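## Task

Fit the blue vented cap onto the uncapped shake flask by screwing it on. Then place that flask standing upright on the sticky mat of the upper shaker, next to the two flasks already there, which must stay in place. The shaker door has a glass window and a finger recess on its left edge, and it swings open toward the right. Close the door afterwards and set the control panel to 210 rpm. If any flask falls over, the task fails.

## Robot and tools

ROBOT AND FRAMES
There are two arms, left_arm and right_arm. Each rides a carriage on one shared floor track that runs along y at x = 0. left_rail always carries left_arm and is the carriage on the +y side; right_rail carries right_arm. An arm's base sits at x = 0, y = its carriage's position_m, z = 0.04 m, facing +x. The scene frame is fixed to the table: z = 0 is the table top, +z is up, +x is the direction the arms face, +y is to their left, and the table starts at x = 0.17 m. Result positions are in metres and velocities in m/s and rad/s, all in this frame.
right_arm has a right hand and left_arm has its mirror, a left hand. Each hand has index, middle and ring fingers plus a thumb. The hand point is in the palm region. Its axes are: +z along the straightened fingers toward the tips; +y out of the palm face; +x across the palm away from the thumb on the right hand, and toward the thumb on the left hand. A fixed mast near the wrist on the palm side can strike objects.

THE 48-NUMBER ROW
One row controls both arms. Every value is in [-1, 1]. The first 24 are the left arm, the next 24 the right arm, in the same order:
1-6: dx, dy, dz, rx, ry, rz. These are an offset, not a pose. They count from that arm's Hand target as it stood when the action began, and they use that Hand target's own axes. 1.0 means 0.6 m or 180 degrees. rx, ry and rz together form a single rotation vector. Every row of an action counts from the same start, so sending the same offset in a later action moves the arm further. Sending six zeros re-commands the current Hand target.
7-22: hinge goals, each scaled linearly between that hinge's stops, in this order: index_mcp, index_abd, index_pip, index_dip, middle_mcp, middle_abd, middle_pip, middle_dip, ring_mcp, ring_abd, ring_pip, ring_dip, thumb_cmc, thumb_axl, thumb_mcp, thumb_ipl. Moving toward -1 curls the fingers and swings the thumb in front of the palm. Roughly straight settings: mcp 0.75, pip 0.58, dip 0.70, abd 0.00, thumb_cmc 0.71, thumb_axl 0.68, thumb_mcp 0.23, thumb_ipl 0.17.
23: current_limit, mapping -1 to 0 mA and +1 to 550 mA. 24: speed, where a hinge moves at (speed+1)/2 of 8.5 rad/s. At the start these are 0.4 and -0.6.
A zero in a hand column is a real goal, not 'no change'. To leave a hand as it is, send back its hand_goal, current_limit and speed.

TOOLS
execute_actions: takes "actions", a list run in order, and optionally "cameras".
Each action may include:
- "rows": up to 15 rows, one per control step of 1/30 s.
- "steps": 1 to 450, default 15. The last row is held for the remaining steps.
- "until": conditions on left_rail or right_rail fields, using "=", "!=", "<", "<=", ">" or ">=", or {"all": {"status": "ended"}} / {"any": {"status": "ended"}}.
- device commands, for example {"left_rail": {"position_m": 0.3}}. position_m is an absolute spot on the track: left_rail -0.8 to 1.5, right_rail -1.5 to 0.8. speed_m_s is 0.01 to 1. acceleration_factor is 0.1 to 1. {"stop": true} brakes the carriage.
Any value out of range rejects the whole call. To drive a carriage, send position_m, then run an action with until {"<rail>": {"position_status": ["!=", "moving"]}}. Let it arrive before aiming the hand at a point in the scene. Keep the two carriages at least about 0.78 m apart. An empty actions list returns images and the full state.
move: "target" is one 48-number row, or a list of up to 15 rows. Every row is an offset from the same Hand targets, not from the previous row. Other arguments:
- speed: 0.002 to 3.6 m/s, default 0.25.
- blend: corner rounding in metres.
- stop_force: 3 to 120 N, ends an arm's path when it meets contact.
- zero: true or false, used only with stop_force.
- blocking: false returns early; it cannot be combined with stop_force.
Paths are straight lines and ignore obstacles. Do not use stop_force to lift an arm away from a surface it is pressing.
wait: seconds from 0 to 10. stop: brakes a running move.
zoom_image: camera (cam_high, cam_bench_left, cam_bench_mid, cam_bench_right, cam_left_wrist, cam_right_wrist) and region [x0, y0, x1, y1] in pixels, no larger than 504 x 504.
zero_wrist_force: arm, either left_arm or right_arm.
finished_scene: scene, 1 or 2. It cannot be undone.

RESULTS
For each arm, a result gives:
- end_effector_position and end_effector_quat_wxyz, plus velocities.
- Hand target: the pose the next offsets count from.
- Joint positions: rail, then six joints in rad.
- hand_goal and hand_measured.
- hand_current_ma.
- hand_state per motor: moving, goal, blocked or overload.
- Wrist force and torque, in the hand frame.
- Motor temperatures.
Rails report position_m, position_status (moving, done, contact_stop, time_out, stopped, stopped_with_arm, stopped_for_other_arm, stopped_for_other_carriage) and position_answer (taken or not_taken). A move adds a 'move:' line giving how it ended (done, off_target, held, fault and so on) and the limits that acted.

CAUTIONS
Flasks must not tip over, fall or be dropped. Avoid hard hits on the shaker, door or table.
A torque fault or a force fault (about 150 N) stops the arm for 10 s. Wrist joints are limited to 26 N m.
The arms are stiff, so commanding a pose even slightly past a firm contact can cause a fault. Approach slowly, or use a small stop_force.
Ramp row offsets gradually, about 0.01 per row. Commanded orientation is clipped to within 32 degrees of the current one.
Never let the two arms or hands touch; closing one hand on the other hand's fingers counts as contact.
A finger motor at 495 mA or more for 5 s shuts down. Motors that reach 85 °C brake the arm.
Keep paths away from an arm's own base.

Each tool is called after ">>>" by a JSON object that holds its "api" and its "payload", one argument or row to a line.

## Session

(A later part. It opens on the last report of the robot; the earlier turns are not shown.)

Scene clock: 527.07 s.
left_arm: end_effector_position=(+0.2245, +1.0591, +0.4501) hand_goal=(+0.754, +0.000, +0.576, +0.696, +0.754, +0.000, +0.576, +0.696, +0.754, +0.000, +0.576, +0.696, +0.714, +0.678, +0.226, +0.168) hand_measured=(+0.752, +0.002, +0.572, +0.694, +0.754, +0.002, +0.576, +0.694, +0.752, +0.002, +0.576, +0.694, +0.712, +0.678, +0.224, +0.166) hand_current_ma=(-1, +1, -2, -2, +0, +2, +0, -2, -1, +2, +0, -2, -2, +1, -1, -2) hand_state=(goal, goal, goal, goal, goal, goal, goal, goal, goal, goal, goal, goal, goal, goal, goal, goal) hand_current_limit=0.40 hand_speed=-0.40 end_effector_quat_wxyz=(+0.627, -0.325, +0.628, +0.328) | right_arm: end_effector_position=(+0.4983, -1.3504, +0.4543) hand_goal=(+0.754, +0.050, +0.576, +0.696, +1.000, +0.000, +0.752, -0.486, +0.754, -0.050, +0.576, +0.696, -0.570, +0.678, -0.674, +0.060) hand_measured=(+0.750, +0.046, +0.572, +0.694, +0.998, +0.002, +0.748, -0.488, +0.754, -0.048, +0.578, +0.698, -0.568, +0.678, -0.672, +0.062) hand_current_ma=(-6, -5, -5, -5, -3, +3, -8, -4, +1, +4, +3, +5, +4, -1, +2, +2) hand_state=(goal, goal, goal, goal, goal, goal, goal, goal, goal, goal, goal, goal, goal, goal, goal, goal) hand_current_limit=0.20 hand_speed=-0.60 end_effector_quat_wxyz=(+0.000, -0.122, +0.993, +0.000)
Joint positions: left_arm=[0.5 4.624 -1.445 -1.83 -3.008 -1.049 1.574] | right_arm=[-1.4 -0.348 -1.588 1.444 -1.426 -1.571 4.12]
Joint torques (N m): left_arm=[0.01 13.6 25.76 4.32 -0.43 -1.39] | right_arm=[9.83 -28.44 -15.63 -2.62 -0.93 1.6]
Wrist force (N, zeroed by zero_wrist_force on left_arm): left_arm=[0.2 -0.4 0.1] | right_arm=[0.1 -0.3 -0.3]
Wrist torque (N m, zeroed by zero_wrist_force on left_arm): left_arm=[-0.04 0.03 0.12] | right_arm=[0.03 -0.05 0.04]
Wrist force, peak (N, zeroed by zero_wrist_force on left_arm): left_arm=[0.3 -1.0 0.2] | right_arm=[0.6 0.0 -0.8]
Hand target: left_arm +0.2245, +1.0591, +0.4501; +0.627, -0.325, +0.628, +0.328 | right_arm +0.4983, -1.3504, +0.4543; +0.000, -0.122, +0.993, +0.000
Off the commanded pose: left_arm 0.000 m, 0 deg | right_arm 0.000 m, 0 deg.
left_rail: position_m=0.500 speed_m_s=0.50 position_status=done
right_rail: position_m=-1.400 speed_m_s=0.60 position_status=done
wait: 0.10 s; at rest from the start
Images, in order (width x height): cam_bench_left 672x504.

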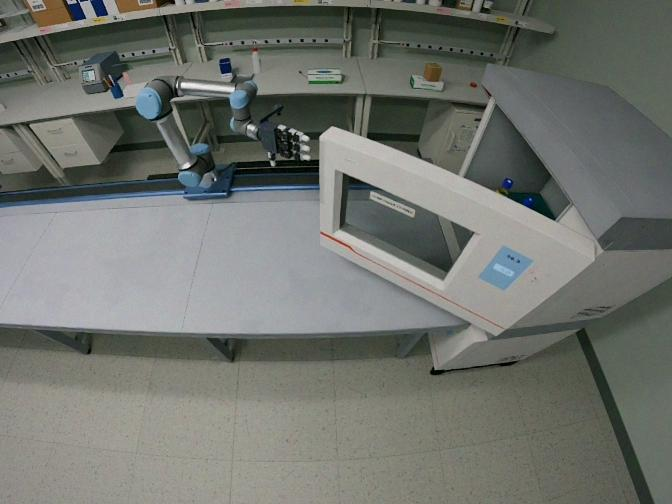

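>>> {"api": "move", "payload": {
  "target": [
    [0.25,-0.3152,0.0599,0,0,0,0.754,0,0.576,0.696,0.754,0,0.576,0.696,0.754,0,0.576,0.696,0.714,0.678,0.226,0.168,0.4,-0.4,0,0,0,0,0,0,0.754,0.05,0.576,0.696,1.0,0,0.752,-0.486,0.754,-0.05,0.576,0.696,-0.571,0.678,-0.674,0.059,0.2,-0.6],
    [0.3668,-0.3725,0.1815,0.0278,0,0,0.754,0,0.576,0.696,0.754,0,0.576,0.696,0.754,0,0.576,0.696,0.714,0.678,0.226,0.168,0.4,-0.4,0,0,0,0,0,0,0.754,0.05,0.576,0.696,1.0,0,0.752,-0.486,0.754,-0.05,0.576,0.696,-0.571,0.678,-0.674,0.059,0.2,-0.6],
    [0.3668,-0.2275,0.4727,0.0278,0,0,0.754,0,0.576,0.696,0.754,0,0.576,0.696,0.754,0,0.576,0.696,0.714,0.678,0.226,0.168,0.4,-0.4,0,0,0,0,0,0,0.754,0.05,0.576,0.696,1.0,0,0.752,-0.486,0.754,-0.05,0.576,0.696,-0.571,0.678,-0.674,0.059,0.2,-0.6]
  ],
  "speed": 0.35,
  "blend": [0.03,0.03,0],
  "cameras": ["cam_bench_left","cam_left_wrist"]
}}

Scene clock: 530.47 s.
left_arm: end_effector_position=(+0.4984, +1.2135, +0.2297) hand_goal=(+0.754, +0.000, +0.576, +0.696, +0.754, +0.000, +0.576, +0.696, +0.754, +0.000, +0.576, +0.696, +0.714, +0.678, +0.226, +0.168) hand_measured=(+0.756, +0.002, +0.578, +0.696, +0.756, +0.004, +0.580, +0.694, +0.756, +0.004, +0.578, +0.694, +0.712, +0.678, +0.226, +0.166) hand_current_ma=(+2, +2, +2, +0, +2, +2, +2, -1, +2, +2, +2, -1, -1, +1, -1, -2) hand_state=(goal, goal, goal, goal, goal, goal, goal, goal, goal, goal, goal, goal, goal, goal, goal, goal) hand_current_limit=0.40 hand_speed=-0.40 end_effector_quat_wxyz=(+0.640, -0.298, +0.641, +0.300) | right_arm: end_effector_position=(+0.4983, -1.3504, +0.4543) hand_goal=(+0.754, +0.050, +0.576, +0.696, +1.000, +0.000, +0.752, -0.486, +0.754, -0.050, +0.576, +0.696, -0.570, +0.678, -0.674, +0.060) hand_measured=(+0.750, +0.046, +0.572, +0.694, +0.998, +0.002, +0.748, -0.488, +0.754, -0.048, +0.578, +0.698, -0.568, +0.678, -0.672, +0.062) hand_current_ma=(-6, -5, -5, -5, -3, +3, -8, -4, +1, +4, +3, +5, +4, -1, +2, +2) hand_state=(goal, goal, goal, goal, goal, goal, goal, goal, goal, goal, goal, goal, goal, goal, goal, goal) hand_current_limit=0.20 hand_speed=-0.60 end_effector_quat_wxyz=(+0.000, -0.122, +0.993, +0.000)
Joint positions: left_arm=[0.5 4.212 -2.268 -1.34 -2.675 -1.373 1.574] | right_arm=[-1.4 -0.348 -1.588 1.444 -1.426 -1.571 4.12]
Joint torques (N m): left_arm=[8.35 39.65 24.65 -0.78 -1.28 1.66] | right_arm=[10.14 -27.53 -14.77 -2.56 -0.95 1.62]
Wrist force (N, zeroed by zero_wrist_force on left_arm): left_arm=[0.1 -0.5 -0.4] | right_arm=[0.2 -0.5 -0.6]
Wrist torque (N m, zeroed by zero_wrist_force on left_arm): left_arm=[-0.02 0.04 0.03] | right_arm=[0.02 -0.06 0.06]
Wrist force, peak (N, zeroed by zero_wrist_force on left_arm): left_arm=[-1.2 -9.9 -11.2] | right_arm=[0.0 -0.6 -0.6]
Hand target: left_arm +0.4984, +1.2136, +0.2297; +0.640, -0.298, +0.641, +0.300 | right_arm +0.4983, -1.3504, +0.4543; +0.000, -0.122, +0.993, +0.000
Off the commanded pose: left_arm 0.000 m, 0 deg | right_arm 0.000 m, 0 deg.
left_rail: position_m=0.500 speed_m_s=0.50 position_status=done
right_rail: position_m=-1.400 speed_m_s=0.60 position_status=done
move: done
camera_calibration:
cam_left_wrist: T_world_to_cam=[[0.452414, -0.418302, 0.78762, 0.067906], [-0.0569763, -0.894925, -0.442563, 1.17212], [0.889986, 0.155346, -0.42871, -0.413043], [0, 0, 0, 1]] pos_world=[0.403664, 1.14153, 0.288177]
Images, in order (width x height): cam_bench_left 672x504, cam_left_wrist 672x504.

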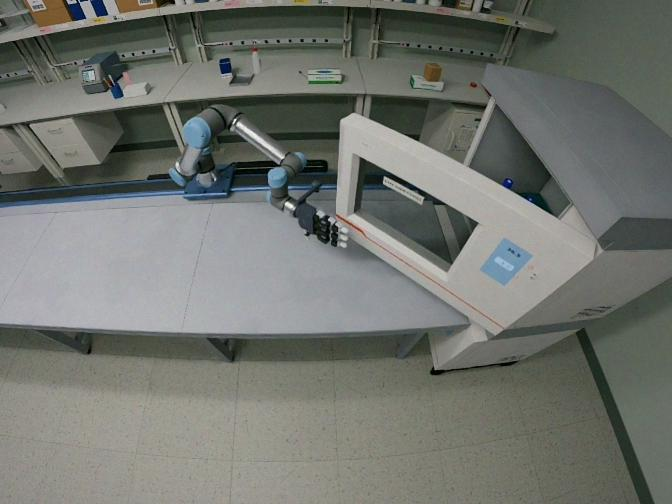

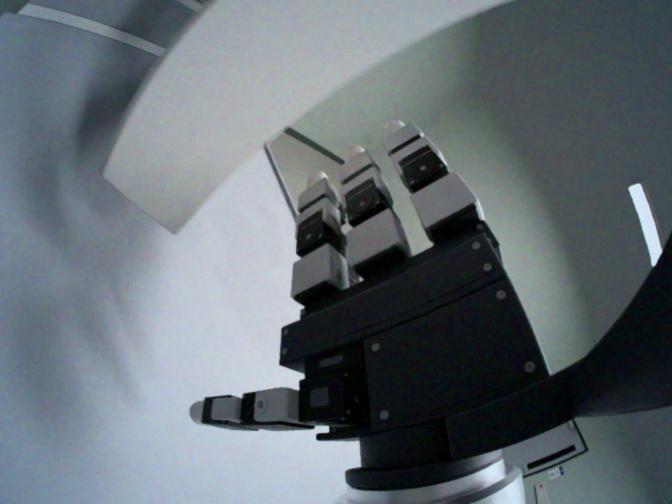

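>>> {"api": "move", "payload": {
  "target": [0,0.15,0,0,0,0,0.754,0,0.576,0.696,0.754,0,0.576,0.696,0.754,0,0.576,0.696,0.714,0.678,0.226,0.168,0.4,-0.4,0,0,0,0,0,0,0.754,0.05,0.576,0.696,1.0,0,0.752,-0.486,0.754,-0.05,0.576,0.696,-0.571,0.678,-0.674,0.059,0.2,-0.6],
  "speed": 0.06,
  "stop_force": 8
}}

>>> {"api": "wait", "payload": {
  "seconds": 0.1,
  "cameras": ["cam_bench_left"]
}}

Scene clock: 553.27 s.
left_arm: end_effector_position=(+0.4295, +1.2714, +0.2300) hand_goal=(+0.754, +0.000, +0.576, +0.696, +0.754, +0.000, +0.576, +0.696, +0.754, +0.000, +0.576, +0.696, +0.714, +0.678, +0.226, +0.168) hand_measured=(+0.756, +0.002, +0.578, +0.696, +0.756, +0.004, +0.580, +0.694, +0.756, +0.004, +0.578, +0.694, +0.712, +0.678, +0.226, +0.166) hand_current_ma=(+2, +2, +2, +0, +1, +2, +2, -1, +2, +2, +2, -1, -1, +1, -1, -2) hand_state=(goal, goal, goal, goal, goal, goal, goal, goal, goal, goal, goal, goal, goal, goal, goal, goal) hand_current_limit=0.40 hand_speed=-0.40 end_effector_quat_wxyz=(+0.640, -0.298, +0.641, +0.300) | right_arm: end_effector_position=(+0.4983, -1.3504, +0.4543) hand_goal=(+0.754, +0.050, +0.576, +0.696, +1.000, +0.000, +0.752, -0.486, +0.754, -0.050, +0.576, +0.696, -0.570, +0.678, -0.674, +0.060) hand_measured=(+0.750, +0.046, +0.572, +0.694, +0.998, +0.002, +0.748, -0.488, +0.754, -0.048, +0.578, +0.698, -0.568, +0.678, -0.672, +0.062) hand_current_ma=(-6, -5, -5, -5, -3, +3, -8, -4, +1, +4, +3, +5, +4, -1, +2, +2) hand_state=(goal, goal, goal, goal, goal, goal, goal, goal, goal, goal, goal, goal, goal, goal, goal, goal) hand_current_limit=0.20 hand_speed=-0.60 end_effector_quat_wxyz=(+0.000, -0.122, +0.993, +0.000)
Joint positions: left_arm=[0.5 4.351 -2.28 -1.319 -2.685 -1.234 1.574] | right_arm=[-1.4 -0.348 -1.588 1.444 -1.426 -1.571 4.12]
Joint torques (N m): left_arm=[9.52 39.35 25.35 -1.05 1.29 0.95] | right_arm=[9.62 -28.19 -16.8 -2.5 -0.91 1.67]
Wrist force (N, zeroed by zero_wrist_force on left_arm): left_arm=[0.0 -0.6 -0.5] | right_arm=[0.3 -0.1 -0.7]
Wrist torque (N m, zeroed by zero_wrist_force on left_arm): left_arm=[-0.06 0.03 0.04] | right_arm=[0.08 -0.07 0.06]
Wrist force, peak (N, zeroed by zero_wrist_force on left_arm): left_arm=[0.0 -1.1 -0.7] | right_arm=[0.4 -0.3 -0.8]
Hand target: left_arm +0.4295, +1.2714, +0.2300; +0.640, -0.298, +0.641, +0.300 | right_arm +0.4983, -1.3504, +0.4543; +0.000, -0.122, +0.993, +0.000
Off the commanded pose: left_arm 0.000 m, 0 deg | right_arm 0.000 m, 0 deg.
left_rail: position_m=0.500 speed_m_s=0.50 position_status=done
right_rail: position_m=-1.400 speed_m_s=0.60 position_status=done
move: done

Scene clock: 553.37 s.
left_arm: end_effector_position=(+0.4295, +1.2714, +0.2300) hand_goal=(+0.754, +0.000, +0.576, +0.696, +0.754, +0.000, +0.576, +0.696, +0.754, +0.000, +0.576, +0.696, +0.714, +0.678, +0.226, +0.168) hand_measured=(+0.756, +0.002, +0.578, +0.696, +0.756, +0.004, +0.580, +0.694, +0.756, +0.004, +0.578, +0.694, +0.712, +0.678, +0.226, +0.166) hand_current_ma=(+2, +2, +2, +0, +1, +2, +2, -1, +2, +2, +2, -1, -1, +1, -1, -2) hand_state=(goal, goal, goal, goal, goal, goal, goal, goal, goal, goal, goal, goal, goal, goal, goal, goal) hand_current_limit=0.40 hand_speed=-0.40 end_effector_quat_wxyz=(+0.640, -0.298, +0.641, +0.300) | right_arm: end_effector_position=(+0.4983, -1.3504, +0.4543) hand_goal=(+0.754, +0.050, +0.576, +0.696, +1.000, +0.000, +0.752, -0.486, +0.754, -0.050, +0.576, +0.696, -0.570, +0.678, -0.674, +0.060) hand_measured=(+0.750, +0.046, +0.572, +0.694, +0.998, +0.002, +0.748, -0.488, +0.754, -0.048, +0.578, +0.698, -0.568, +0.678, -0.672, +0.062) hand_current_ma=(-6, -5, -5, -5, -3, +3, -8, -4, +1, +4, +3, +5, +4, -1, +2, +2) hand_state=(goal, goal, goal, goal, goal, goal, goal, goal, goal, goal, goal, goal, goal, goal, goal, goal) hand_current_limit=0.20 hand_speed=-0.60 end_effector_quat_wxyz=(+0.000, -0.122, +0.993, +0.000)
Joint positions: left_arm=[0.5 4.351 -2.28 -1.319 -2.685 -1.234 1.574] | right_arm=[-1.4 -0.348 -1.588 1.444 -1.426 -1.571 4.12]
Joint torques (N m): left_arm=[9.45 39.36 24.35 -0.97 1.3 0.79] | right_arm=[9.99 -28.74 -16.12 -2.51 -0.89 1.66]
Wrist force (N, zeroed by zero_wrist_force on left_arm): left_arm=[0.3 -0.7 -0.4] | right_arm=[0.1 -0.4 -0.3]
Wrist torque (N m, zeroed by zero_wrist_force on left_arm): left_arm=[-0.07 -0.02 0.06] | right_arm=[0.02 -0.05 0.05]
Wrist force, peak (N, zeroed by zero_wrist_force on left_arm): left_arm=[0.1 -0.9 -0.7] | right_arm=[0.1 -0.2 -0.7]
Hand target: left_arm +0.4295, +1.2714, +0.2300; +0.640, -0.298, +0.641, +0.300 | right_arm +0.4983, -1.3504, +0.4543; +0.000, -0.122, +0.993, +0.000
Off the commanded pose: left_arm 0.000 m, 0 deg | right_arm 0.000 m, 0 deg.
left_rail: position_m=0.500 speed_m_s=0.50 position_status=done
right_rail: position_m=-1.400 speed_m_s=0.60 position_status=done
wait: 0.10 s
Images, in order (width x height): cam_bench_left 672x504.

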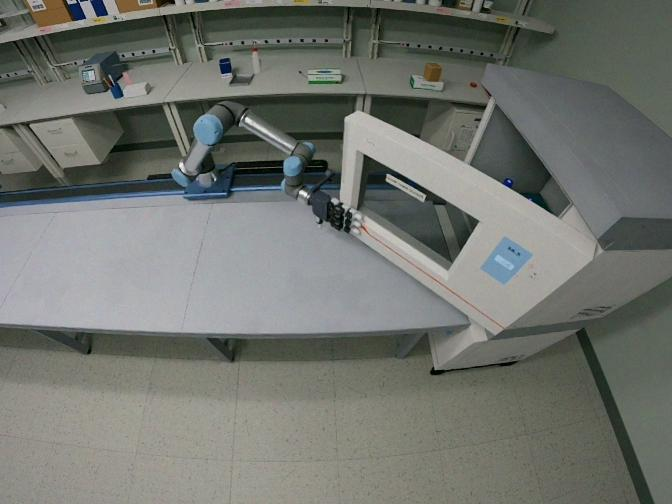

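>>> {"api": "move", "payload": {
  "target": [
    [0,0.1132,0.0132,0.0444,0,0,0.754,0,0.576,0.696,0.754,0,0.576,0.696,0.754,0,0.576,0.696,0.714,0.678,0.226,0.168,0.4,-0.4,0,0,0,0,0,0,0.754,0.05,0.576,0.696,1.0,0,0.752,-0.486,0.754,-0.05,0.576,0.696,-0.571,0.678,-0.674,0.059,0.2,-0.6],
    [0,0.2874,0.056,0.0833,0,0,0.754,0,0.576,0.696,0.754,0,0.576,0.696,0.754,0,0.576,0.696,0.714,0.678,0.226,0.168,0.4,-0.4,0,0,0,0,0,0,0.754,0.05,0.576,0.696,1.0,0,0.752,-0.486,0.754,-0.05,0.576,0.696,-0.571,0.678,-0.674,0.059,0.2,-0.6]
  ],
  "speed": 0.15,
  "blend": [0.02,0],
  "cameras": ["cam_bench_left"]
}}

Scene clock: 557.17 s.
left_arm: end_effector_position=(+0.3190, +1.4080, +0.2306) hand_goal=(+0.754, +0.000, +0.576, +0.696, +0.754, +0.000, +0.576, +0.696, +0.754, +0.000, +0.576, +0.696, +0.714, +0.678, +0.226, +0.168) hand_measured=(+0.756, +0.002, +0.580, +0.698, +0.756, +0.004, +0.580, +0.700, +0.756, +0.004, +0.578, +0.694, +0.712, +0.678, +0.226, +0.166) hand_current_ma=(+2, +2, +2, +2, +2, +2, +2, +2, +1, +2, +2, -1, -1, +1, -1, -2) hand_state=(goal, goal, goal, goal, goal, goal, goal, goal, goal, goal, goal, goal, goal, goal, goal, goal) hand_current_limit=0.40 hand_speed=-0.40 end_effector_quat_wxyz=(+0.674, -0.212, +0.675, +0.214) | right_arm: end_effector_position=(+0.4983, -1.3504, +0.4543) hand_goal=(+0.754, +0.050, +0.576, +0.696, +1.000, +0.000, +0.752, -0.486, +0.754, -0.050, +0.576, +0.696, -0.570, +0.678, -0.674, +0.060) hand_measured=(+0.750, +0.046, +0.572, +0.694, +0.998, +0.002, +0.748, -0.488, +0.754, -0.048, +0.578, +0.698, -0.568, +0.678, -0.672, +0.062) hand_current_ma=(-6, -5, -5, -5, -3, +3, -8, -4, +1, +4, +3, +5, +4, -1, +2, +2) hand_state=(goal, goal, goal, goal, goal, goal, goal, goal, goal, goal, goal, goal, goal, goal, goal, goal) hand_current_limit=0.20 hand_speed=-0.60 end_effector_quat_wxyz=(+0.000, -0.122, +0.993, +0.000)
Joint positions: left_arm=[0.5 4.647 -2.495 -0.919 -2.87 -0.676 1.575] | right_arm=[-1.4 -0.348 -1.588 1.444 -1.426 -1.571 4.12]
Joint torques (N m): left_arm=[9.81 46.06 23.69 -1.73 1.34 1.55] | right_arm=[9.91 -28.53 -14.94 -2.68 -0.93 1.6]
Wrist force (N, zeroed by zero_wrist_force on left_arm): left_arm=[0.6 -0.1 -0.5] | right_arm=[0.0 0.0 -0.5]
Wrist torque (N m, zeroed by zero_wrist_force on left_arm): left_arm=[0.03 -0.01 0.06] | right_arm=[0.08 -0.04 0.04]
Wrist force, peak (N, zeroed by zero_wrist_force on left_arm): left_arm=[0.4 -7.8 1.9] | right_arm=[0.2 -0.2 -0.9]
Hand target: left_arm +0.3190, +1.4080, +0.2305; +0.674, -0.212, +0.675, +0.214 | right_arm +0.4983, -1.3504, +0.4543; +0.000, -0.122, +0.993, +0.000
Off the commanded pose: left_arm 0.000 m, 0 deg | right_arm 0.000 m, 0 deg.
left_rail: position_m=0.500 speed_m_s=0.50 position_status=done
right_rail: position_m=-1.400 speed_m_s=0.60 position_status=done
move: done
Images, in order (width x height): cam_bench_left 672x504.

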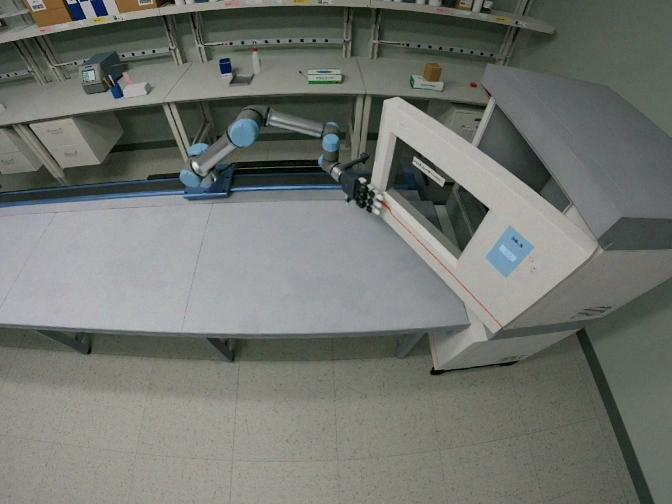

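>>> {"api": "execute_actions", "payload": {
  "actions": [
    {"left_rail":{"position_m":0.84,"speed_m_s":0.2,"acceleration_factor":0.4},"steps":150,"until":{"left_rail":{"position_status":["!=","moving"]}}}
  ],
  "cameras": ["cam_bench_left"]
}}

Scene clock: 560.13 s.
left_arm: end_effector_position=(+0.3190, +1.7480, +0.2306) hand_goal=(+0.754, +0.000, +0.576, +0.696, +0.754, +0.000, +0.576, +0.696, +0.754, +0.000, +0.576, +0.696, +0.714, +0.678, +0.226, +0.168) hand_measured=(+0.756, +0.002, +0.580, +0.698, +0.756, +0.004, +0.580, +0.700, +0.756, +0.004, +0.578, +0.694, +0.712, +0.678, +0.226, +0.166) hand_current_ma=(+2, +2, +2, +2, +2, +2, +2, +2, +2, +2, +1, -1, -1, +1, -1, -2) hand_state=(goal, goal, goal, goal, goal, goal, goal, goal, goal, goal, goal, goal, goal, goal, goal, goal) hand_current_limit=0.40 hand_speed=-0.40 end_effector_quat_wxyz=(+0.674, -0.212, +0.675, +0.214) | right_arm: end_effector_position=(+0.4983, -1.3504, +0.4543) hand_goal=(+0.754, +0.050, +0.576, +0.696, +1.000, +0.000, +0.752, -0.486, +0.754, -0.050, +0.576, +0.696, -0.570, +0.678, -0.674, +0.060) hand_measured=(+0.750, +0.046, +0.572, +0.694, +0.998, +0.002, +0.748, -0.488, +0.754, -0.048, +0.578, +0.698, -0.568, +0.678, -0.672, +0.062) hand_current_ma=(-6, -5, -5, -5, -3, +3, -8, -4, +1, +4, +3, +5, +4, -1, +2, +2) hand_state=(goal, goal, goal, goal, goal, goal, goal, goal, goal, goal, goal, goal, goal, goal, goal, goal) hand_current_limit=0.20 hand_speed=-0.60 end_effector_quat_wxyz=(+0.000, -0.122, +0.993, +0.000)
Joint positions: left_arm=[0.84 4.647 -2.495 -0.919 -2.87 -0.676 1.575] | right_arm=[-1.4 -0.348 -1.588 1.444 -1.426 -1.571 4.12]
Joint torques (N m): left_arm=[8.18 49.42 20.16 3.54 1.14 -1.01] | right_arm=[11.31 -28.11 -14.66 -2.55 -0.87 1.73]
Wrist force (N, zeroed by zero_wrist_force on left_arm): left_arm=[0.3 -0.3 -0.3] | right_arm=[-0.2 -0.4 -0.4]
Wrist torque (N m, zeroed by zero_wrist_force on left_arm): left_arm=[-0.02 0.03 0.04] | right_arm=[0.02 -0.01 0.01]
Wrist force, peak (N, zeroed by zero_wrist_force on left_arm): left_arm=[0.1 -9.3 -3.6] | right_arm=[-0.4 -0.1 -1.1]
Hand target: left_arm +0.3190, +1.7480, +0.2305; +0.674, -0.212, +0.675, +0.214 | right_arm +0.4983, -1.3504, +0.4543; +0.000, -0.122, +0.993, +0.000
Off the commanded pose: left_arm 0.000 m, 0 deg | right_arm 0.000 m, 0 deg.
left_rail: position_m=0.840 speed_m_s=0.20 position_status=done
right_rail: position_m=-1.400 speed_m_s=0.60 position_status=done
Images, in order (width x height): cam_bench_left 672x504.

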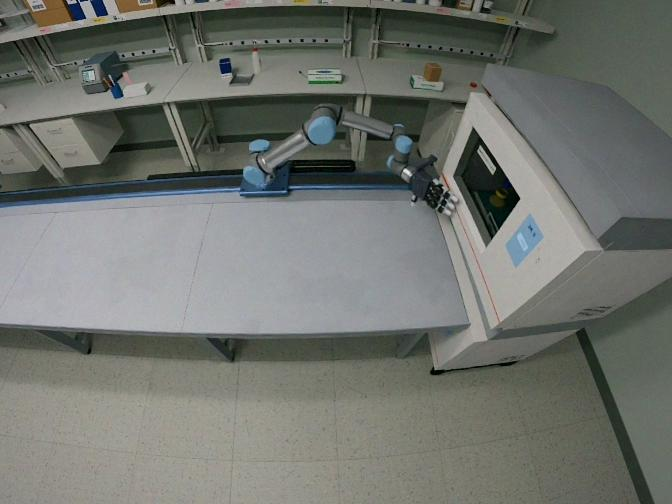

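>>> {"api": "move", "payload": {
  "target": [0,-0.0386,-0.2876,-0.2222,0,0,0.754,0,0.576,0.696,0.754,0,0.576,0.696,0.754,0,0.576,0.696,0.714,0.678,0.226,0.168,0.7,-0.4,0,0,0,0,0,0,0.754,0.05,0.576,0.696,1.0,0,0.752,-0.486,0.754,-0.05,0.576,0.696,-0.571,0.678,-0.674,0.059,0.2,-0.6],
  "speed": 0.3,
  "cameras": ["cam_bench_left","cam_left_wrist"]
}}

Scene clock: 562.63 s.
left_arm: end_effector_position=(+0.1910, +1.6301, +0.2306) hand_goal=(+0.754, +0.000, +0.576, +0.696, +0.754, +0.000, +0.576, +0.696, +0.754, +0.000, +0.576, +0.696, +0.714, +0.678, +0.226, +0.168) hand_measured=(+0.756, +0.002, +0.578, +0.698, +0.756, +0.004, +0.580, +0.698, +0.756, +0.004, +0.578, +0.694, +0.712, +0.678, +0.226, +0.166) hand_current_ma=(+2, +2, +2, +2, +2, +2, +2, +2, +2, +2, +1, -1, -1, +1, -1, -2) hand_state=(goal, goal, goal, goal, goal, goal, goal, goal, goal, goal, goal, goal, goal, goal, goal, goal) hand_current_limit=0.70 hand_speed=-0.40 end_effector_quat_wxyz=(+0.561, -0.429, +0.561, +0.432) | right_arm: end_effector_position=(+0.4983, -1.3504, +0.4543) hand_goal=(+0.754, +0.050, +0.576, +0.696, +1.000, +0.000, +0.752, -0.486, +0.754, -0.050, +0.576, +0.696, -0.570, +0.678, -0.674, +0.060) hand_measured=(+0.750, +0.046, +0.572, +0.694, +0.998, +0.002, +0.748, -0.488, +0.754, -0.048, +0.578, +0.698, -0.568, +0.678, -0.672, +0.062) hand_current_ma=(-6, -5, -5, -5, -3, +3, -8, -4, +1, +4, +3, +5, +4, -1, +2, +2) hand_state=(goal, goal, goal, goal, goal, goal, goal, goal, goal, goal, goal, goal, goal, goal, goal, goal) hand_current_limit=0.20 hand_speed=-0.60 end_effector_quat_wxyz=(+0.000, -0.122, +0.993, +0.000)
Joint positions: left_arm=[0.84 4.569 -2.159 -1.528 -2.594 -1.452 1.574] | right_arm=[-1.4 -0.348 -1.588 1.444 -1.426 -1.571 4.12]
Joint torques (N m): left_arm=[-6.52 52.43 11.69 5 -1.39 -1.34] | right_arm=[10.52 -27.23 -15.02 -2.74 -0.84 1.66]
Wrist force (N, zeroed by zero_wrist_force on left_arm): left_arm=[-0.1 -0.6 -0.5] | right_arm=[-0.1 0.0 -0.7]
Wrist torque (N m, zeroed by zero_wrist_force on left_arm): left_arm=[-0.02 0.01 0.10] | right_arm=[0.10 -0.02 0.03]
Wrist force, peak (N, zeroed by zero_wrist_force on left_arm): left_arm=[0.8 -0.7 0.0] | right_arm=[0.5 0.1 -0.7]
Hand target: left_arm +0.1909, +1.6301, +0.2306; +0.561, -0.429, +0.561, +0.432 | right_arm +0.4983, -1.3504, +0.4543; +0.000, -0.122, +0.993, +0.000
Off the commanded pose: left_arm 0.000 m, 0 deg | right_arm 0.000 m, 0 deg.
left_rail: position_m=0.840 speed_m_s=0.20 position_status=done
right_rail: position_m=-1.400 speed_m_s=0.60 position_status=done
move: done
camera_calibration:
cam_left_wrist: T_world_to_cam=[[0.586271, -0.188895, 0.787785, -0.0190538], [0.326775, -0.834674, -0.443325, 1.35652], [0.741286, 0.517337, -0.427619, -0.765664], [0, 0, 0, 1]] pos_world=[0.135469, 1.52476, 0.288978]
Images, in order (width x height): cam_bench_left 672x504, cam_left_wrist 672x504.

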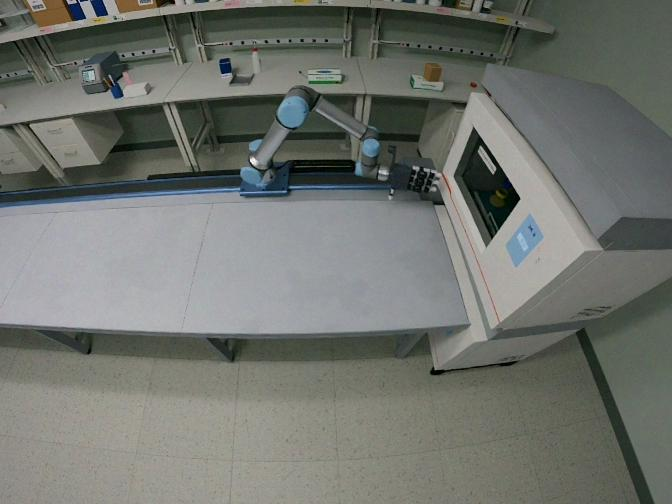

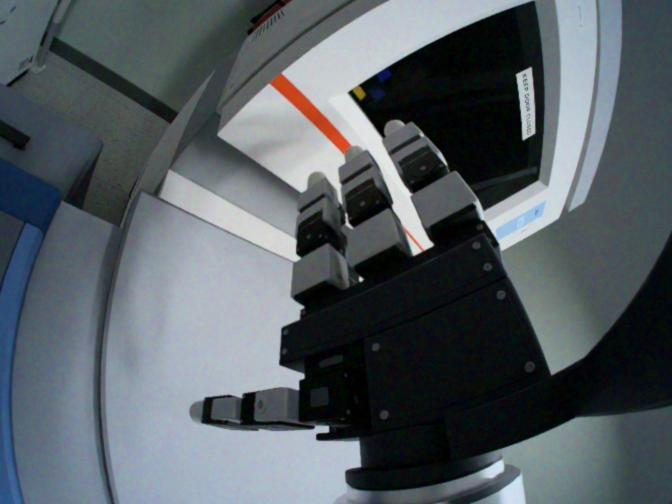

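>>> {"api": "move", "payload": {
  "target": [0,0.0431,0.161,0,0,0,0.754,0,0.576,0.696,0.754,0,0.576,0.696,0.754,0,0.576,0.696,0.714,0.678,0.226,0.168,0.7,-0.4,0,0,0,0,0,0,0.754,0.05,0.576,0.696,1.0,0,0.752,-0.486,0.754,-0.05,0.576,0.696,-0.571,0.678,-0.674,0.059,0.2,-0.6],
  "speed": 0.06,
  "stop_force": 35,
  "cameras": ["cam_bench_left","cam_left_wrist"]
}}

Scene clock: 565.37 s.
left_arm: end_effector_position=(+0.1909, +1.7031, +0.2306) hand_goal=(+0.754, +0.000, +0.576, +0.696, +0.754, +0.000, +0.576, +0.696, +0.754, +0.000, +0.576, +0.696, +0.714, +0.678, +0.226, +0.168) hand_measured=(+0.762, -0.002, +0.576, +0.682, +0.764, -0.002, +0.576, +0.678, +0.756, +0.004, +0.578, +0.694, +0.712, +0.678, +0.226, +0.166) hand_current_ma=(+11, -1, +0, -17, +14, -1, +0, -26, +1, +2, +1, -1, -1, +1, +0, -2) hand_state=(goal, goal, goal, goal, goal, goal, goal, goal, goal, goal, goal, goal, goal, goal, goal, goal) hand_current_limit=0.70 hand_speed=-0.40 end_effector_quat_wxyz=(+0.561, -0.429, +0.561, +0.431) | right_arm: end_effector_position=(+0.4983, -1.3504, +0.4543) hand_goal=(+0.754, +0.050, +0.576, +0.696, +1.000, +0.000, +0.752, -0.486, +0.754, -0.050, +0.576, +0.696, -0.570, +0.678, -0.674, +0.060) hand_measured=(+0.750, +0.046, +0.572, +0.694, +0.998, +0.002, +0.748, -0.488, +0.754, -0.048, +0.578, +0.698, -0.568, +0.678, -0.672, +0.062) hand_current_ma=(-6, -5, -5, -5, -3, +3, -8, -4, +1, +4, +3, +5, +4, -1, +2, +2) hand_state=(goal, goal, goal, goal, goal, goal, goal, goal, goal, goal, goal, goal, goal, goal, goal, goal) hand_current_limit=0.20 hand_speed=-0.60 end_effector_quat_wxyz=(+0.000, -0.122, +0.993, +0.000)
Joint positions: left_arm=[0.84 4.585 -2.307 -1.269 -2.706 -1.436 1.574] | right_arm=[-1.4 -0.348 -1.588 1.444 -1.426 -1.571 4.12]
Joint torques (N m): left_arm=[-3.68 56.88 20.11 6.19 -1.42 -1.17] | right_arm=[10.42 -28.16 -16.37 -2.52 -1.02 1.71]
Wrist force (N, zeroed by zero_wrist_force on left_arm): left_arm=[-0.2 -1.6 -31.3] | right_arm=[0.0 -0.3 -0.1]
Wrist torque (N m, zeroed by zero_wrist_force on left_arm): left_arm=[2.39 -0.05 0.09] | right_arm=[0.02 -0.05 0.04]
Wrist force, peak (N, zeroed by zero_wrist_force on left_arm): left_arm=[-0.5 -4.6 -120.4] | right_arm=[0.5 -0.4 -0.7]
Hand target: left_arm +0.1909, +1.7031, +0.2306; +0.561, -0.429, +0.561, +0.431 (not the last commanded pose) | right_arm +0.4983, -1.3504, +0.4543; +0.000, -0.122, +0.993, +0.000
Off the commanded pose: left_arm 0.027 m, 0 deg | right_arm 0.000 m, 0 deg.
left_rail: position_m=0.840 speed_m_s=0.20 position_status=done
right_rail: position_m=-1.400 speed_m_s=0.60 position_status=done
move: contact (left_arm)
camera_calibration:
cam_left_wrist: T_world_to_cam=[[0.586243, -0.188872, 0.787811, -0.0052473], [0.326736, -0.834726, -0.443257, 1.41755], [0.741325, 0.517263, -0.427641, -0.803236], [0, 0, 0, 1]] pos_world=[0.13537, 1.59776, 0.288978]
Images, in order (width x height): cam_bench_left 672x504, cam_left_wrist 672x504.

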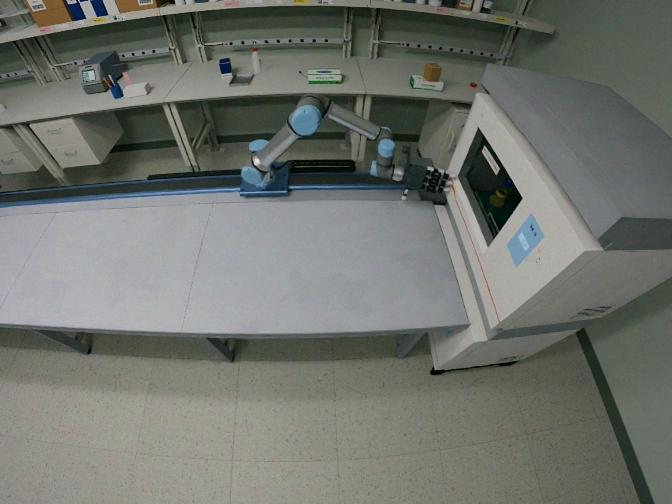

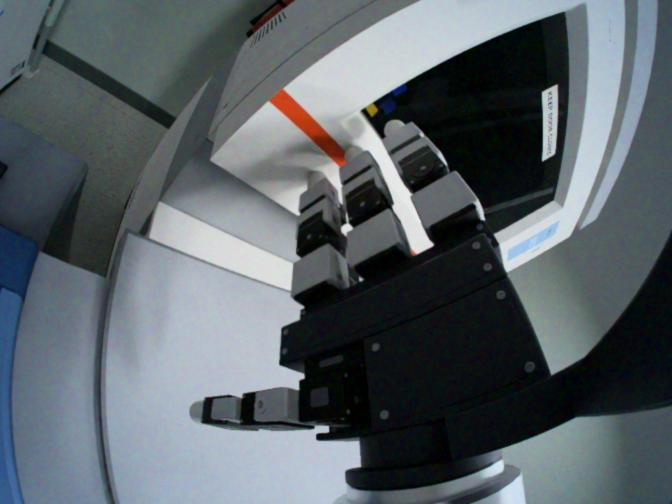

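>>> {"api": "move", "payload": {
  "target": [0,-0.0216,-0.0805,0,0,0,0.754,0,0.576,0.696,0.754,0,0.576,0.696,0.754,0,0.576,0.696,0.714,0.678,0.226,0.168,0.4,-0.4,0,0,0,0,0,0,0.754,0.05,0.576,0.696,1.0,0,0.752,-0.486,0.754,-0.05,0.576,0.696,-0.571,0.678,-0.674,0.059,0.2,-0.6],
  "speed": 0.1,
  "cameras": ["cam_bench_left","cam_left_wrist"]
}}

>>> {"api": "zoom_image", "payload": {
  "camera": "cam_bench_left",
  "region": [420, 60, 672, 360]
}}

Scene clock: 566.83 s.
left_arm: end_effector_position=(+0.1909, +1.6531, +0.2305) hand_goal=(+0.754, +0.000, +0.576, +0.696, +0.754, +0.000, +0.576, +0.696, +0.754, +0.000, +0.576, +0.696, +0.714, +0.678, +0.226, +0.168) hand_measured=(+0.756, +0.002, +0.576, +0.694, +0.756, +0.002, +0.576, +0.692, +0.756, +0.004, +0.578, +0.694, +0.712, +0.678, +0.226, +0.166) hand_current_ma=(+2, +1, +0, -2, +2, +1, +0, -2, +1, +2, +1, -1, -1, +1, +0, -2) hand_state=(goal, goal, goal, goal, goal, goal, goal, goal, goal, goal, goal, goal, goal, goal, goal, goal) hand_current_limit=0.40 hand_speed=-0.40 end_effector_quat_wxyz=(+0.561, -0.429, +0.561, +0.431) | right_arm: end_effector_position=(+0.4983, -1.3504, +0.4543) hand_goal=(+0.754, +0.050, +0.576, +0.696, +1.000, +0.000, +0.752, -0.486, +0.754, -0.050, +0.576, +0.696, -0.570, +0.678, -0.674, +0.060) hand_measured=(+0.750, +0.046, +0.572, +0.694, +0.998, +0.002, +0.748, -0.488, +0.754, -0.048, +0.578, +0.698, -0.568, +0.678, -0.672, +0.062) hand_current_ma=(-6, -5, -5, -5, -3, +3, -8, -4, +1, +4, +3, +5, +4, -1, +2, +2) hand_state=(goal, goal, goal, goal, goal, goal, goal, goal, goal, goal, goal, goal, goal, goal, goal, goal) hand_current_limit=0.20 hand_speed=-0.60 end_effector_quat_wxyz=(+0.000, -0.122, +0.993, +0.000)
Joint positions: left_arm=[0.84 4.575 -2.204 -1.451 -2.627 -1.447 1.574] | right_arm=[-1.4 -0.348 -1.588 1.444 -1.426 -1.571 4.12]
Joint torques (N m): left_arm=[-5.22 53.35 9.6 4.94 -1.23 0.6] | right_arm=[10.27 -28.57 -15.02 -2.61 -0.92 1.66]
Wrist force (N, zeroed by zero_wrist_force on left_arm): left_arm=[0.0 -0.1 -0.4] | right_arm=[-0.2 -0.1 -0.5]
Wrist torque (N m, zeroed by zero_wrist_force on left_arm): left_arm=[0.03 0.03 0.11] | right_arm=[0.08 -0.01 0.02]
Wrist force, peak (N, zeroed by zero_wrist_force on left_arm): left_arm=[-0.7 -1.6 -31.5] | right_arm=[-0.2 -0.5 -0.7]
Hand target: left_arm +0.1909, +1.6530, +0.2305; +0.561, -0.429, +0.561, +0.431 | right_arm +0.4983, -1.3504, +0.4543; +0.000, -0.122, +0.993, +0.000
Off the commanded pose: left_arm 0.000 m, 0 deg | right_arm 0.000 m, 0 deg.
left_rail: position_m=0.840 speed_m_s=0.20 position_status=done
right_rail: position_m=-1.400 speed_m_s=0.60 position_status=done
move: done
camera_calibration:
cam_left_wrist: T_world_to_cam=[[0.586243, -0.188872, 0.787811, -0.0146121], [0.326736, -0.834726, -0.443257, 1.37577], [0.741325, 0.517263, -0.427641, -0.777416], [0, 0, 0, 1]] pos_world=[0.13537, 1.54776, 0.288878]
Images, in order (width x height): cam_bench_left 672x504, cam_left_wrist 672x504.

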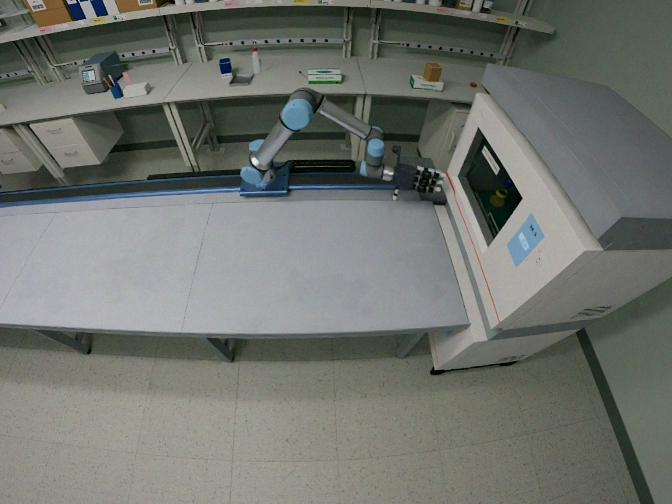

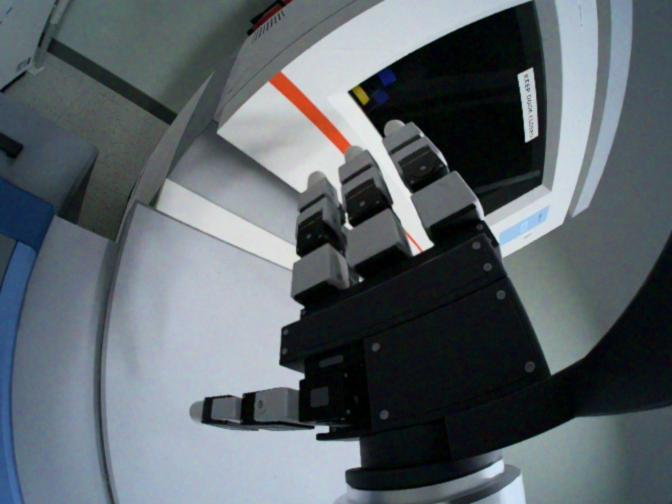

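Scaled by 1.680 from the camera's 672x504 image, which has a finer 960x720 frame.

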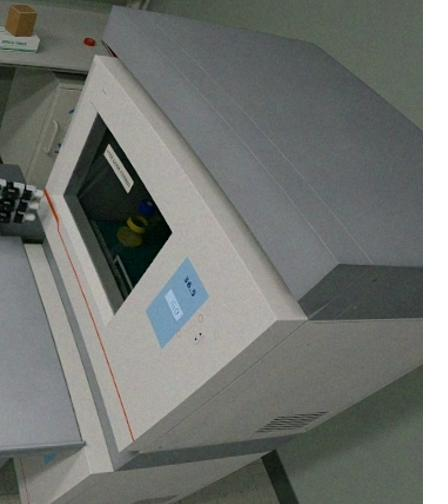

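>>> {"api": "move", "payload": {
  "target": [-0.45,-0.9544,-0.2843,0.1667,0,0,0.754,0,0.576,0.696,0.754,0,0.576,0.696,0.754,0,0.576,0.696,0.714,0.678,0.226,0.168,0.4,-0.4,0,0,0,0,0,0,0.754,0.05,0.576,0.696,1.0,0,0.752,-0.486,0.754,-0.05,0.576,0.696,-0.571,0.678,-0.674,0.059,0.2,-0.6],
  "speed": 0.4
}}

>>> {"api": "execute_actions", "payload": {
  "actions": [
    {"left_rail":{"position_m":1.1,"speed_m_s":0.4,"acceleration_factor":0.6},"steps":150,"until":{"left_rail":{"position_status":["!=","moving"]}}}
  ],
  "cameras": ["cam_bench_left","cam_left_wrist","cam_high"]
}}

>>> {"api": "zoom_image", "payload": {
  "camera": "cam_left_wrist",
  "region": [200, 60, 500, 285]
}}

Scene clock: 572.70 s.
left_arm: end_effector_position=(+0.7004, +1.3394, +0.4986) hand_goal=(+0.754, +0.000, +0.576, +0.696, +0.754, +0.000, +0.576, +0.696, +0.754, +0.000, +0.576, +0.696, +0.714, +0.678, +0.226, +0.168) hand_measured=(+0.756, +0.002, +0.576, +0.694, +0.754, +0.002, +0.576, +0.694, +0.756, +0.004, +0.578, +0.694, +0.712, +0.678, +0.226, +0.166) hand_current_ma=(+1, +1, +0, -2, +0, +1, +0, -2, +1, +2, +1, -1, -1, +1, +0, -2) hand_state=(goal, goal, goal, goal, goal, goal, goal, goal, goal, goal, goal, goal, goal, goal, goal, goal) hand_current_limit=0.40 hand_speed=-0.40 end_effector_quat_wxyz=(+0.653, -0.269, +0.654, +0.271) | right_arm: end_effector_position=(+0.4983, -1.3504, +0.4543) hand_goal=(+0.754, +0.050, +0.576, +0.696, +1.000, +0.000, +0.752, -0.486, +0.754, -0.050, +0.576, +0.696, -0.570, +0.678, -0.674, +0.060) hand_measured=(+0.750, +0.046, +0.572, +0.694, +0.998, +0.002, +0.748, -0.488, +0.754, -0.048, +0.578, +0.698, -0.568, +0.678, -0.672, +0.062) hand_current_ma=(-6, -5, -5, -5, -3, +3, -8, -4, +1, +4, +3, +5, +4, -1, +2, +2) hand_state=(goal, goal, goal, goal, goal, goal, goal, goal, goal, goal, goal, goal, goal, goal, goal, goal) hand_current_limit=0.20 hand_speed=-0.60 end_effector_quat_wxyz=(+0.000, -0.122, +0.993, +0.000)
Joint positions: left_arm=[0.84 3.779 -2.236 -0.689 -3.358 -1.719 1.574] | right_arm=[-1.4 -0.348 -1.588 1.444 -1.426 -1.571 4.12]
Joint torques (N m): left_arm=[-5.4 38.95 25.77 -0.77 -1.35 -1.52] | right_arm=[9.94 -27.85 -15.67 -2.54 -0.99 1.8]
Wrist force (N, zeroed by zero_wrist_force on left_arm): left_arm=[0.5 -0.1 -0.3] | right_arm=[0.1 0.3 -0.6]
Wrist torque (N m, zeroed by zero_wrist_force on left_arm): left_arm=[0.01 0.01 0.17] | right_arm=[0.13 -0.04 0.06]
Wrist force, peak (N, zeroed by zero_wrist_force on left_arm): left_arm=[-0.5 -2.8 -0.3] | right_arm=[0.1 -0.5 -0.8]
Hand target: left_arm +0.7005, +1.3394, +0.4986; +0.653, -0.270, +0.654, +0.271 | right_arm +0.4983, -1.3504, +0.4543; +0.000, -0.122, +0.993, +0.000
Off the commanded pose: left_arm 0.000 m, 0 deg | right_arm 0.000 m, 0 deg.
left_rail: position_m=0.840 speed_m_s=0.20 position_status=done
right_rail: position_m=-1.400 speed_m_s=0.60 position_status=done
move: done

Scene clock: 574.70 s.
left_arm: end_effector_position=(+0.7004, +1.5994, +0.4986) hand_goal=(+0.754, +0.000, +0.576, +0.696, +0.754, +0.000, +0.576, +0.696, +0.754, +0.000, +0.576, +0.696, +0.714, +0.678, +0.226, +0.168) hand_measured=(+0.756, +0.002, +0.576, +0.694, +0.754, +0.002, +0.576, +0.694, +0.756, +0.004, +0.578, +0.694, +0.712, +0.678, +0.226, +0.166) hand_current_ma=(+1, +1, +0, -2, +0, +1, +0, -2, +1, +2, +1, -1, -1, +1, +0, -2) hand_state=(goal, goal, goal, goal, goal, goal, goal, goal, goal, goal, goal, goal, goal, goal, goal, goal) hand_current_limit=0.40 hand_speed=-0.40 end_effector_quat_wxyz=(+0.653, -0.270, +0.654, +0.271) | right_arm: end_effector_position=(+0.4983, -1.3504, +0.4543) hand_goal=(+0.754, +0.050, +0.576, +0.696, +1.000, +0.000, +0.752, -0.486, +0.754, -0.050, +0.576, +0.696, -0.570, +0.678, -0.674, +0.060) hand_measured=(+0.750, +0.046, +0.572, +0.694, +0.998, +0.002, +0.748, -0.488, +0.754, -0.048, +0.578, +0.698, -0.568, +0.678, -0.672, +0.062) hand_current_ma=(-6, -5, -5, -5, -3, +3, -8, -4, +1, +4, +3, +5, +4, -1, +2, +2) hand_state=(goal, goal, goal, goal, goal, goal, goal, goal, goal, goal, goal, goal, goal, goal, goal, goal) hand_current_limit=0.20 hand_speed=-0.60 end_effector_quat_wxyz=(+0.000, -0.122, +0.993, +0.000)
Joint positions: left_arm=[1.1 3.779 -2.237 -0.689 -3.358 -1.719 1.574] | right_arm=[-1.4 -0.348 -1.588 1.444 -1.426 -1.571 4.12]
Joint torques (N m): left_arm=[4.16 46.44 23.01 0.14 -0.3 -1.65] | right_arm=[10.46 -27.86 -15.59 -2.61 -0.89 1.58]
Wrist force (N, zeroed by zero_wrist_force on left_arm): left_arm=[0.3 -0.3 -0.2] | right_arm=[0.4 -0.3 -0.5]
Wrist torque (N m, zeroed by zero_wrist_force on left_arm): left_arm=[-0.04 0.04 0.16] | right_arm=[0.05 -0.09 0.08]
Wrist force, peak (N, zeroed by zero_wrist_force on left_arm): left_arm=[0.0 -1.2 -0.7] | right_arm=[0.0 -0.2 -0.8]
Hand target: left_arm +0.7005, +1.5994, +0.4986; +0.653, -0.270, +0.654, +0.271 | right_arm +0.4983, -1.3504, +0.4543; +0.000, -0.122, +0.993, +0.000
Off the commanded pose: left_arm 0.000 m, 0 deg | right_arm 0.000 m, 0 deg.
left_rail: position_m=1.100 speed_m_s=0.40 position_status=done
right_rail: position_m=-1.400 speed_m_s=0.60 position_status=done
camera_calibration:
cam_left_wrist: T_world_to_cam=[[0.4143, -0.455926, 0.78771, 0.0129945], [-0.135047, -0.886696, -0.44219, 1.68931], [0.900066, 0.0768213, -0.428929, -0.418911], [0, 0, 0, 1]] pos_world=[0.5998, 1.53601, 0.557077]
Images, in order (width x height): cam_high 672x504, cam_bench_left 672x504, cam_left_wrist 672x504.

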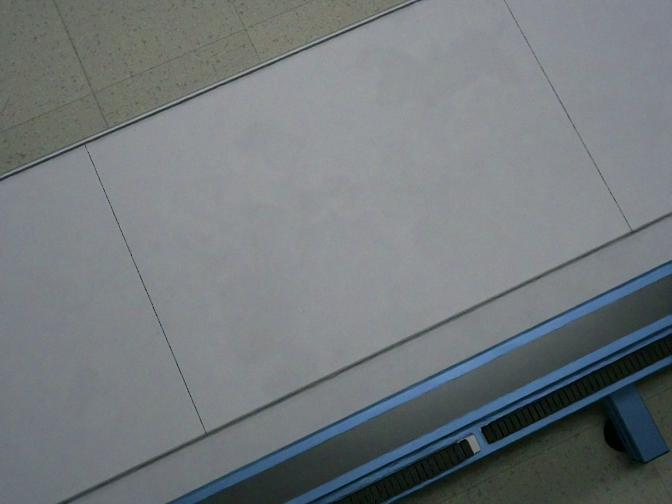

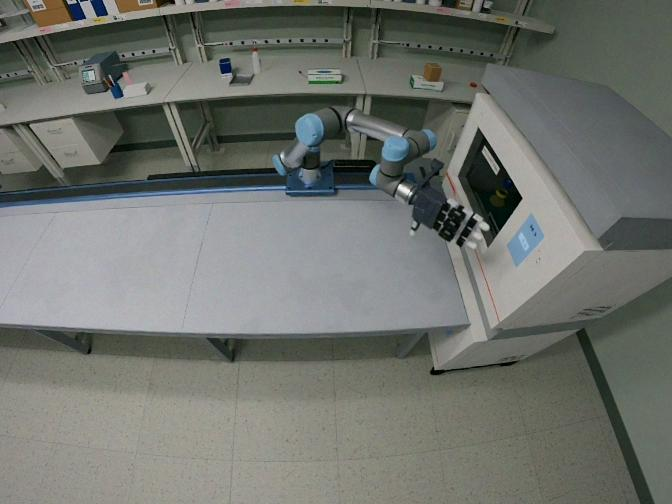

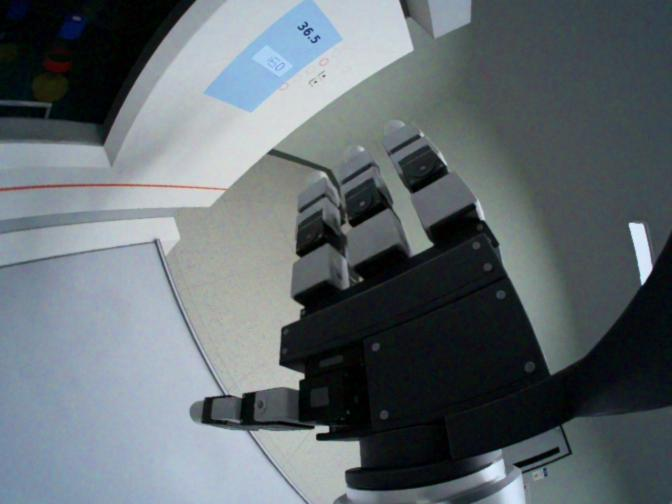

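Scaled by 1.680 from the camera's 672x504 image, which has a finer 960x720 frame.

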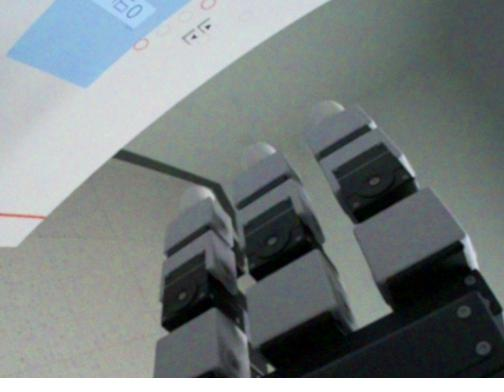

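>>> {"api": "zoom_image", "payload": {
  "camera": "cam_left_wrist",
  "region": [200, 0, 360, 120]
}}

>>> {"api": "zoom_image", "payload": {
  "camera": "cam_left_wrist",
  "region": [0, 0, 160, 120]
}}

Scaled by 3.150 from the camera's 672x504 image, which has a finer 960x720 frame.

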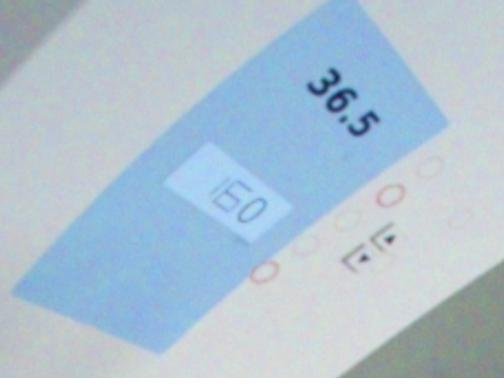

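Scaled by 3.150 from the camera's 672x504 image, which has a finer 960x720 frame.

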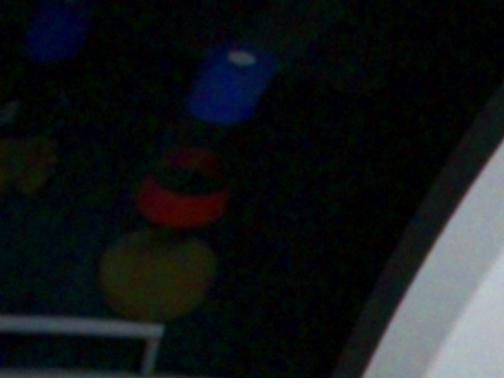

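>>> {"api": "zoom_image", "payload": {
  "camera": "cam_bench_left",
  "region": [500, 205, 570, 285]
}}

Scaled by 6.300 from the camera's 672x504 image, which has a finer 960x720 frame.

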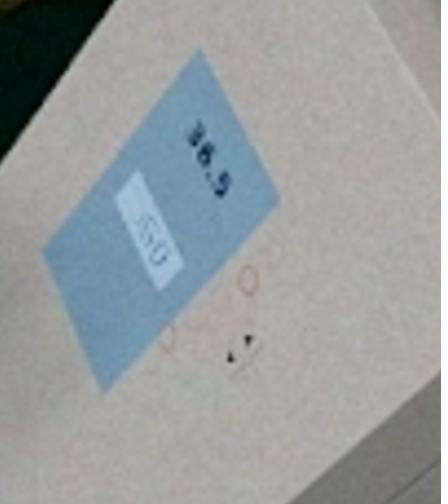

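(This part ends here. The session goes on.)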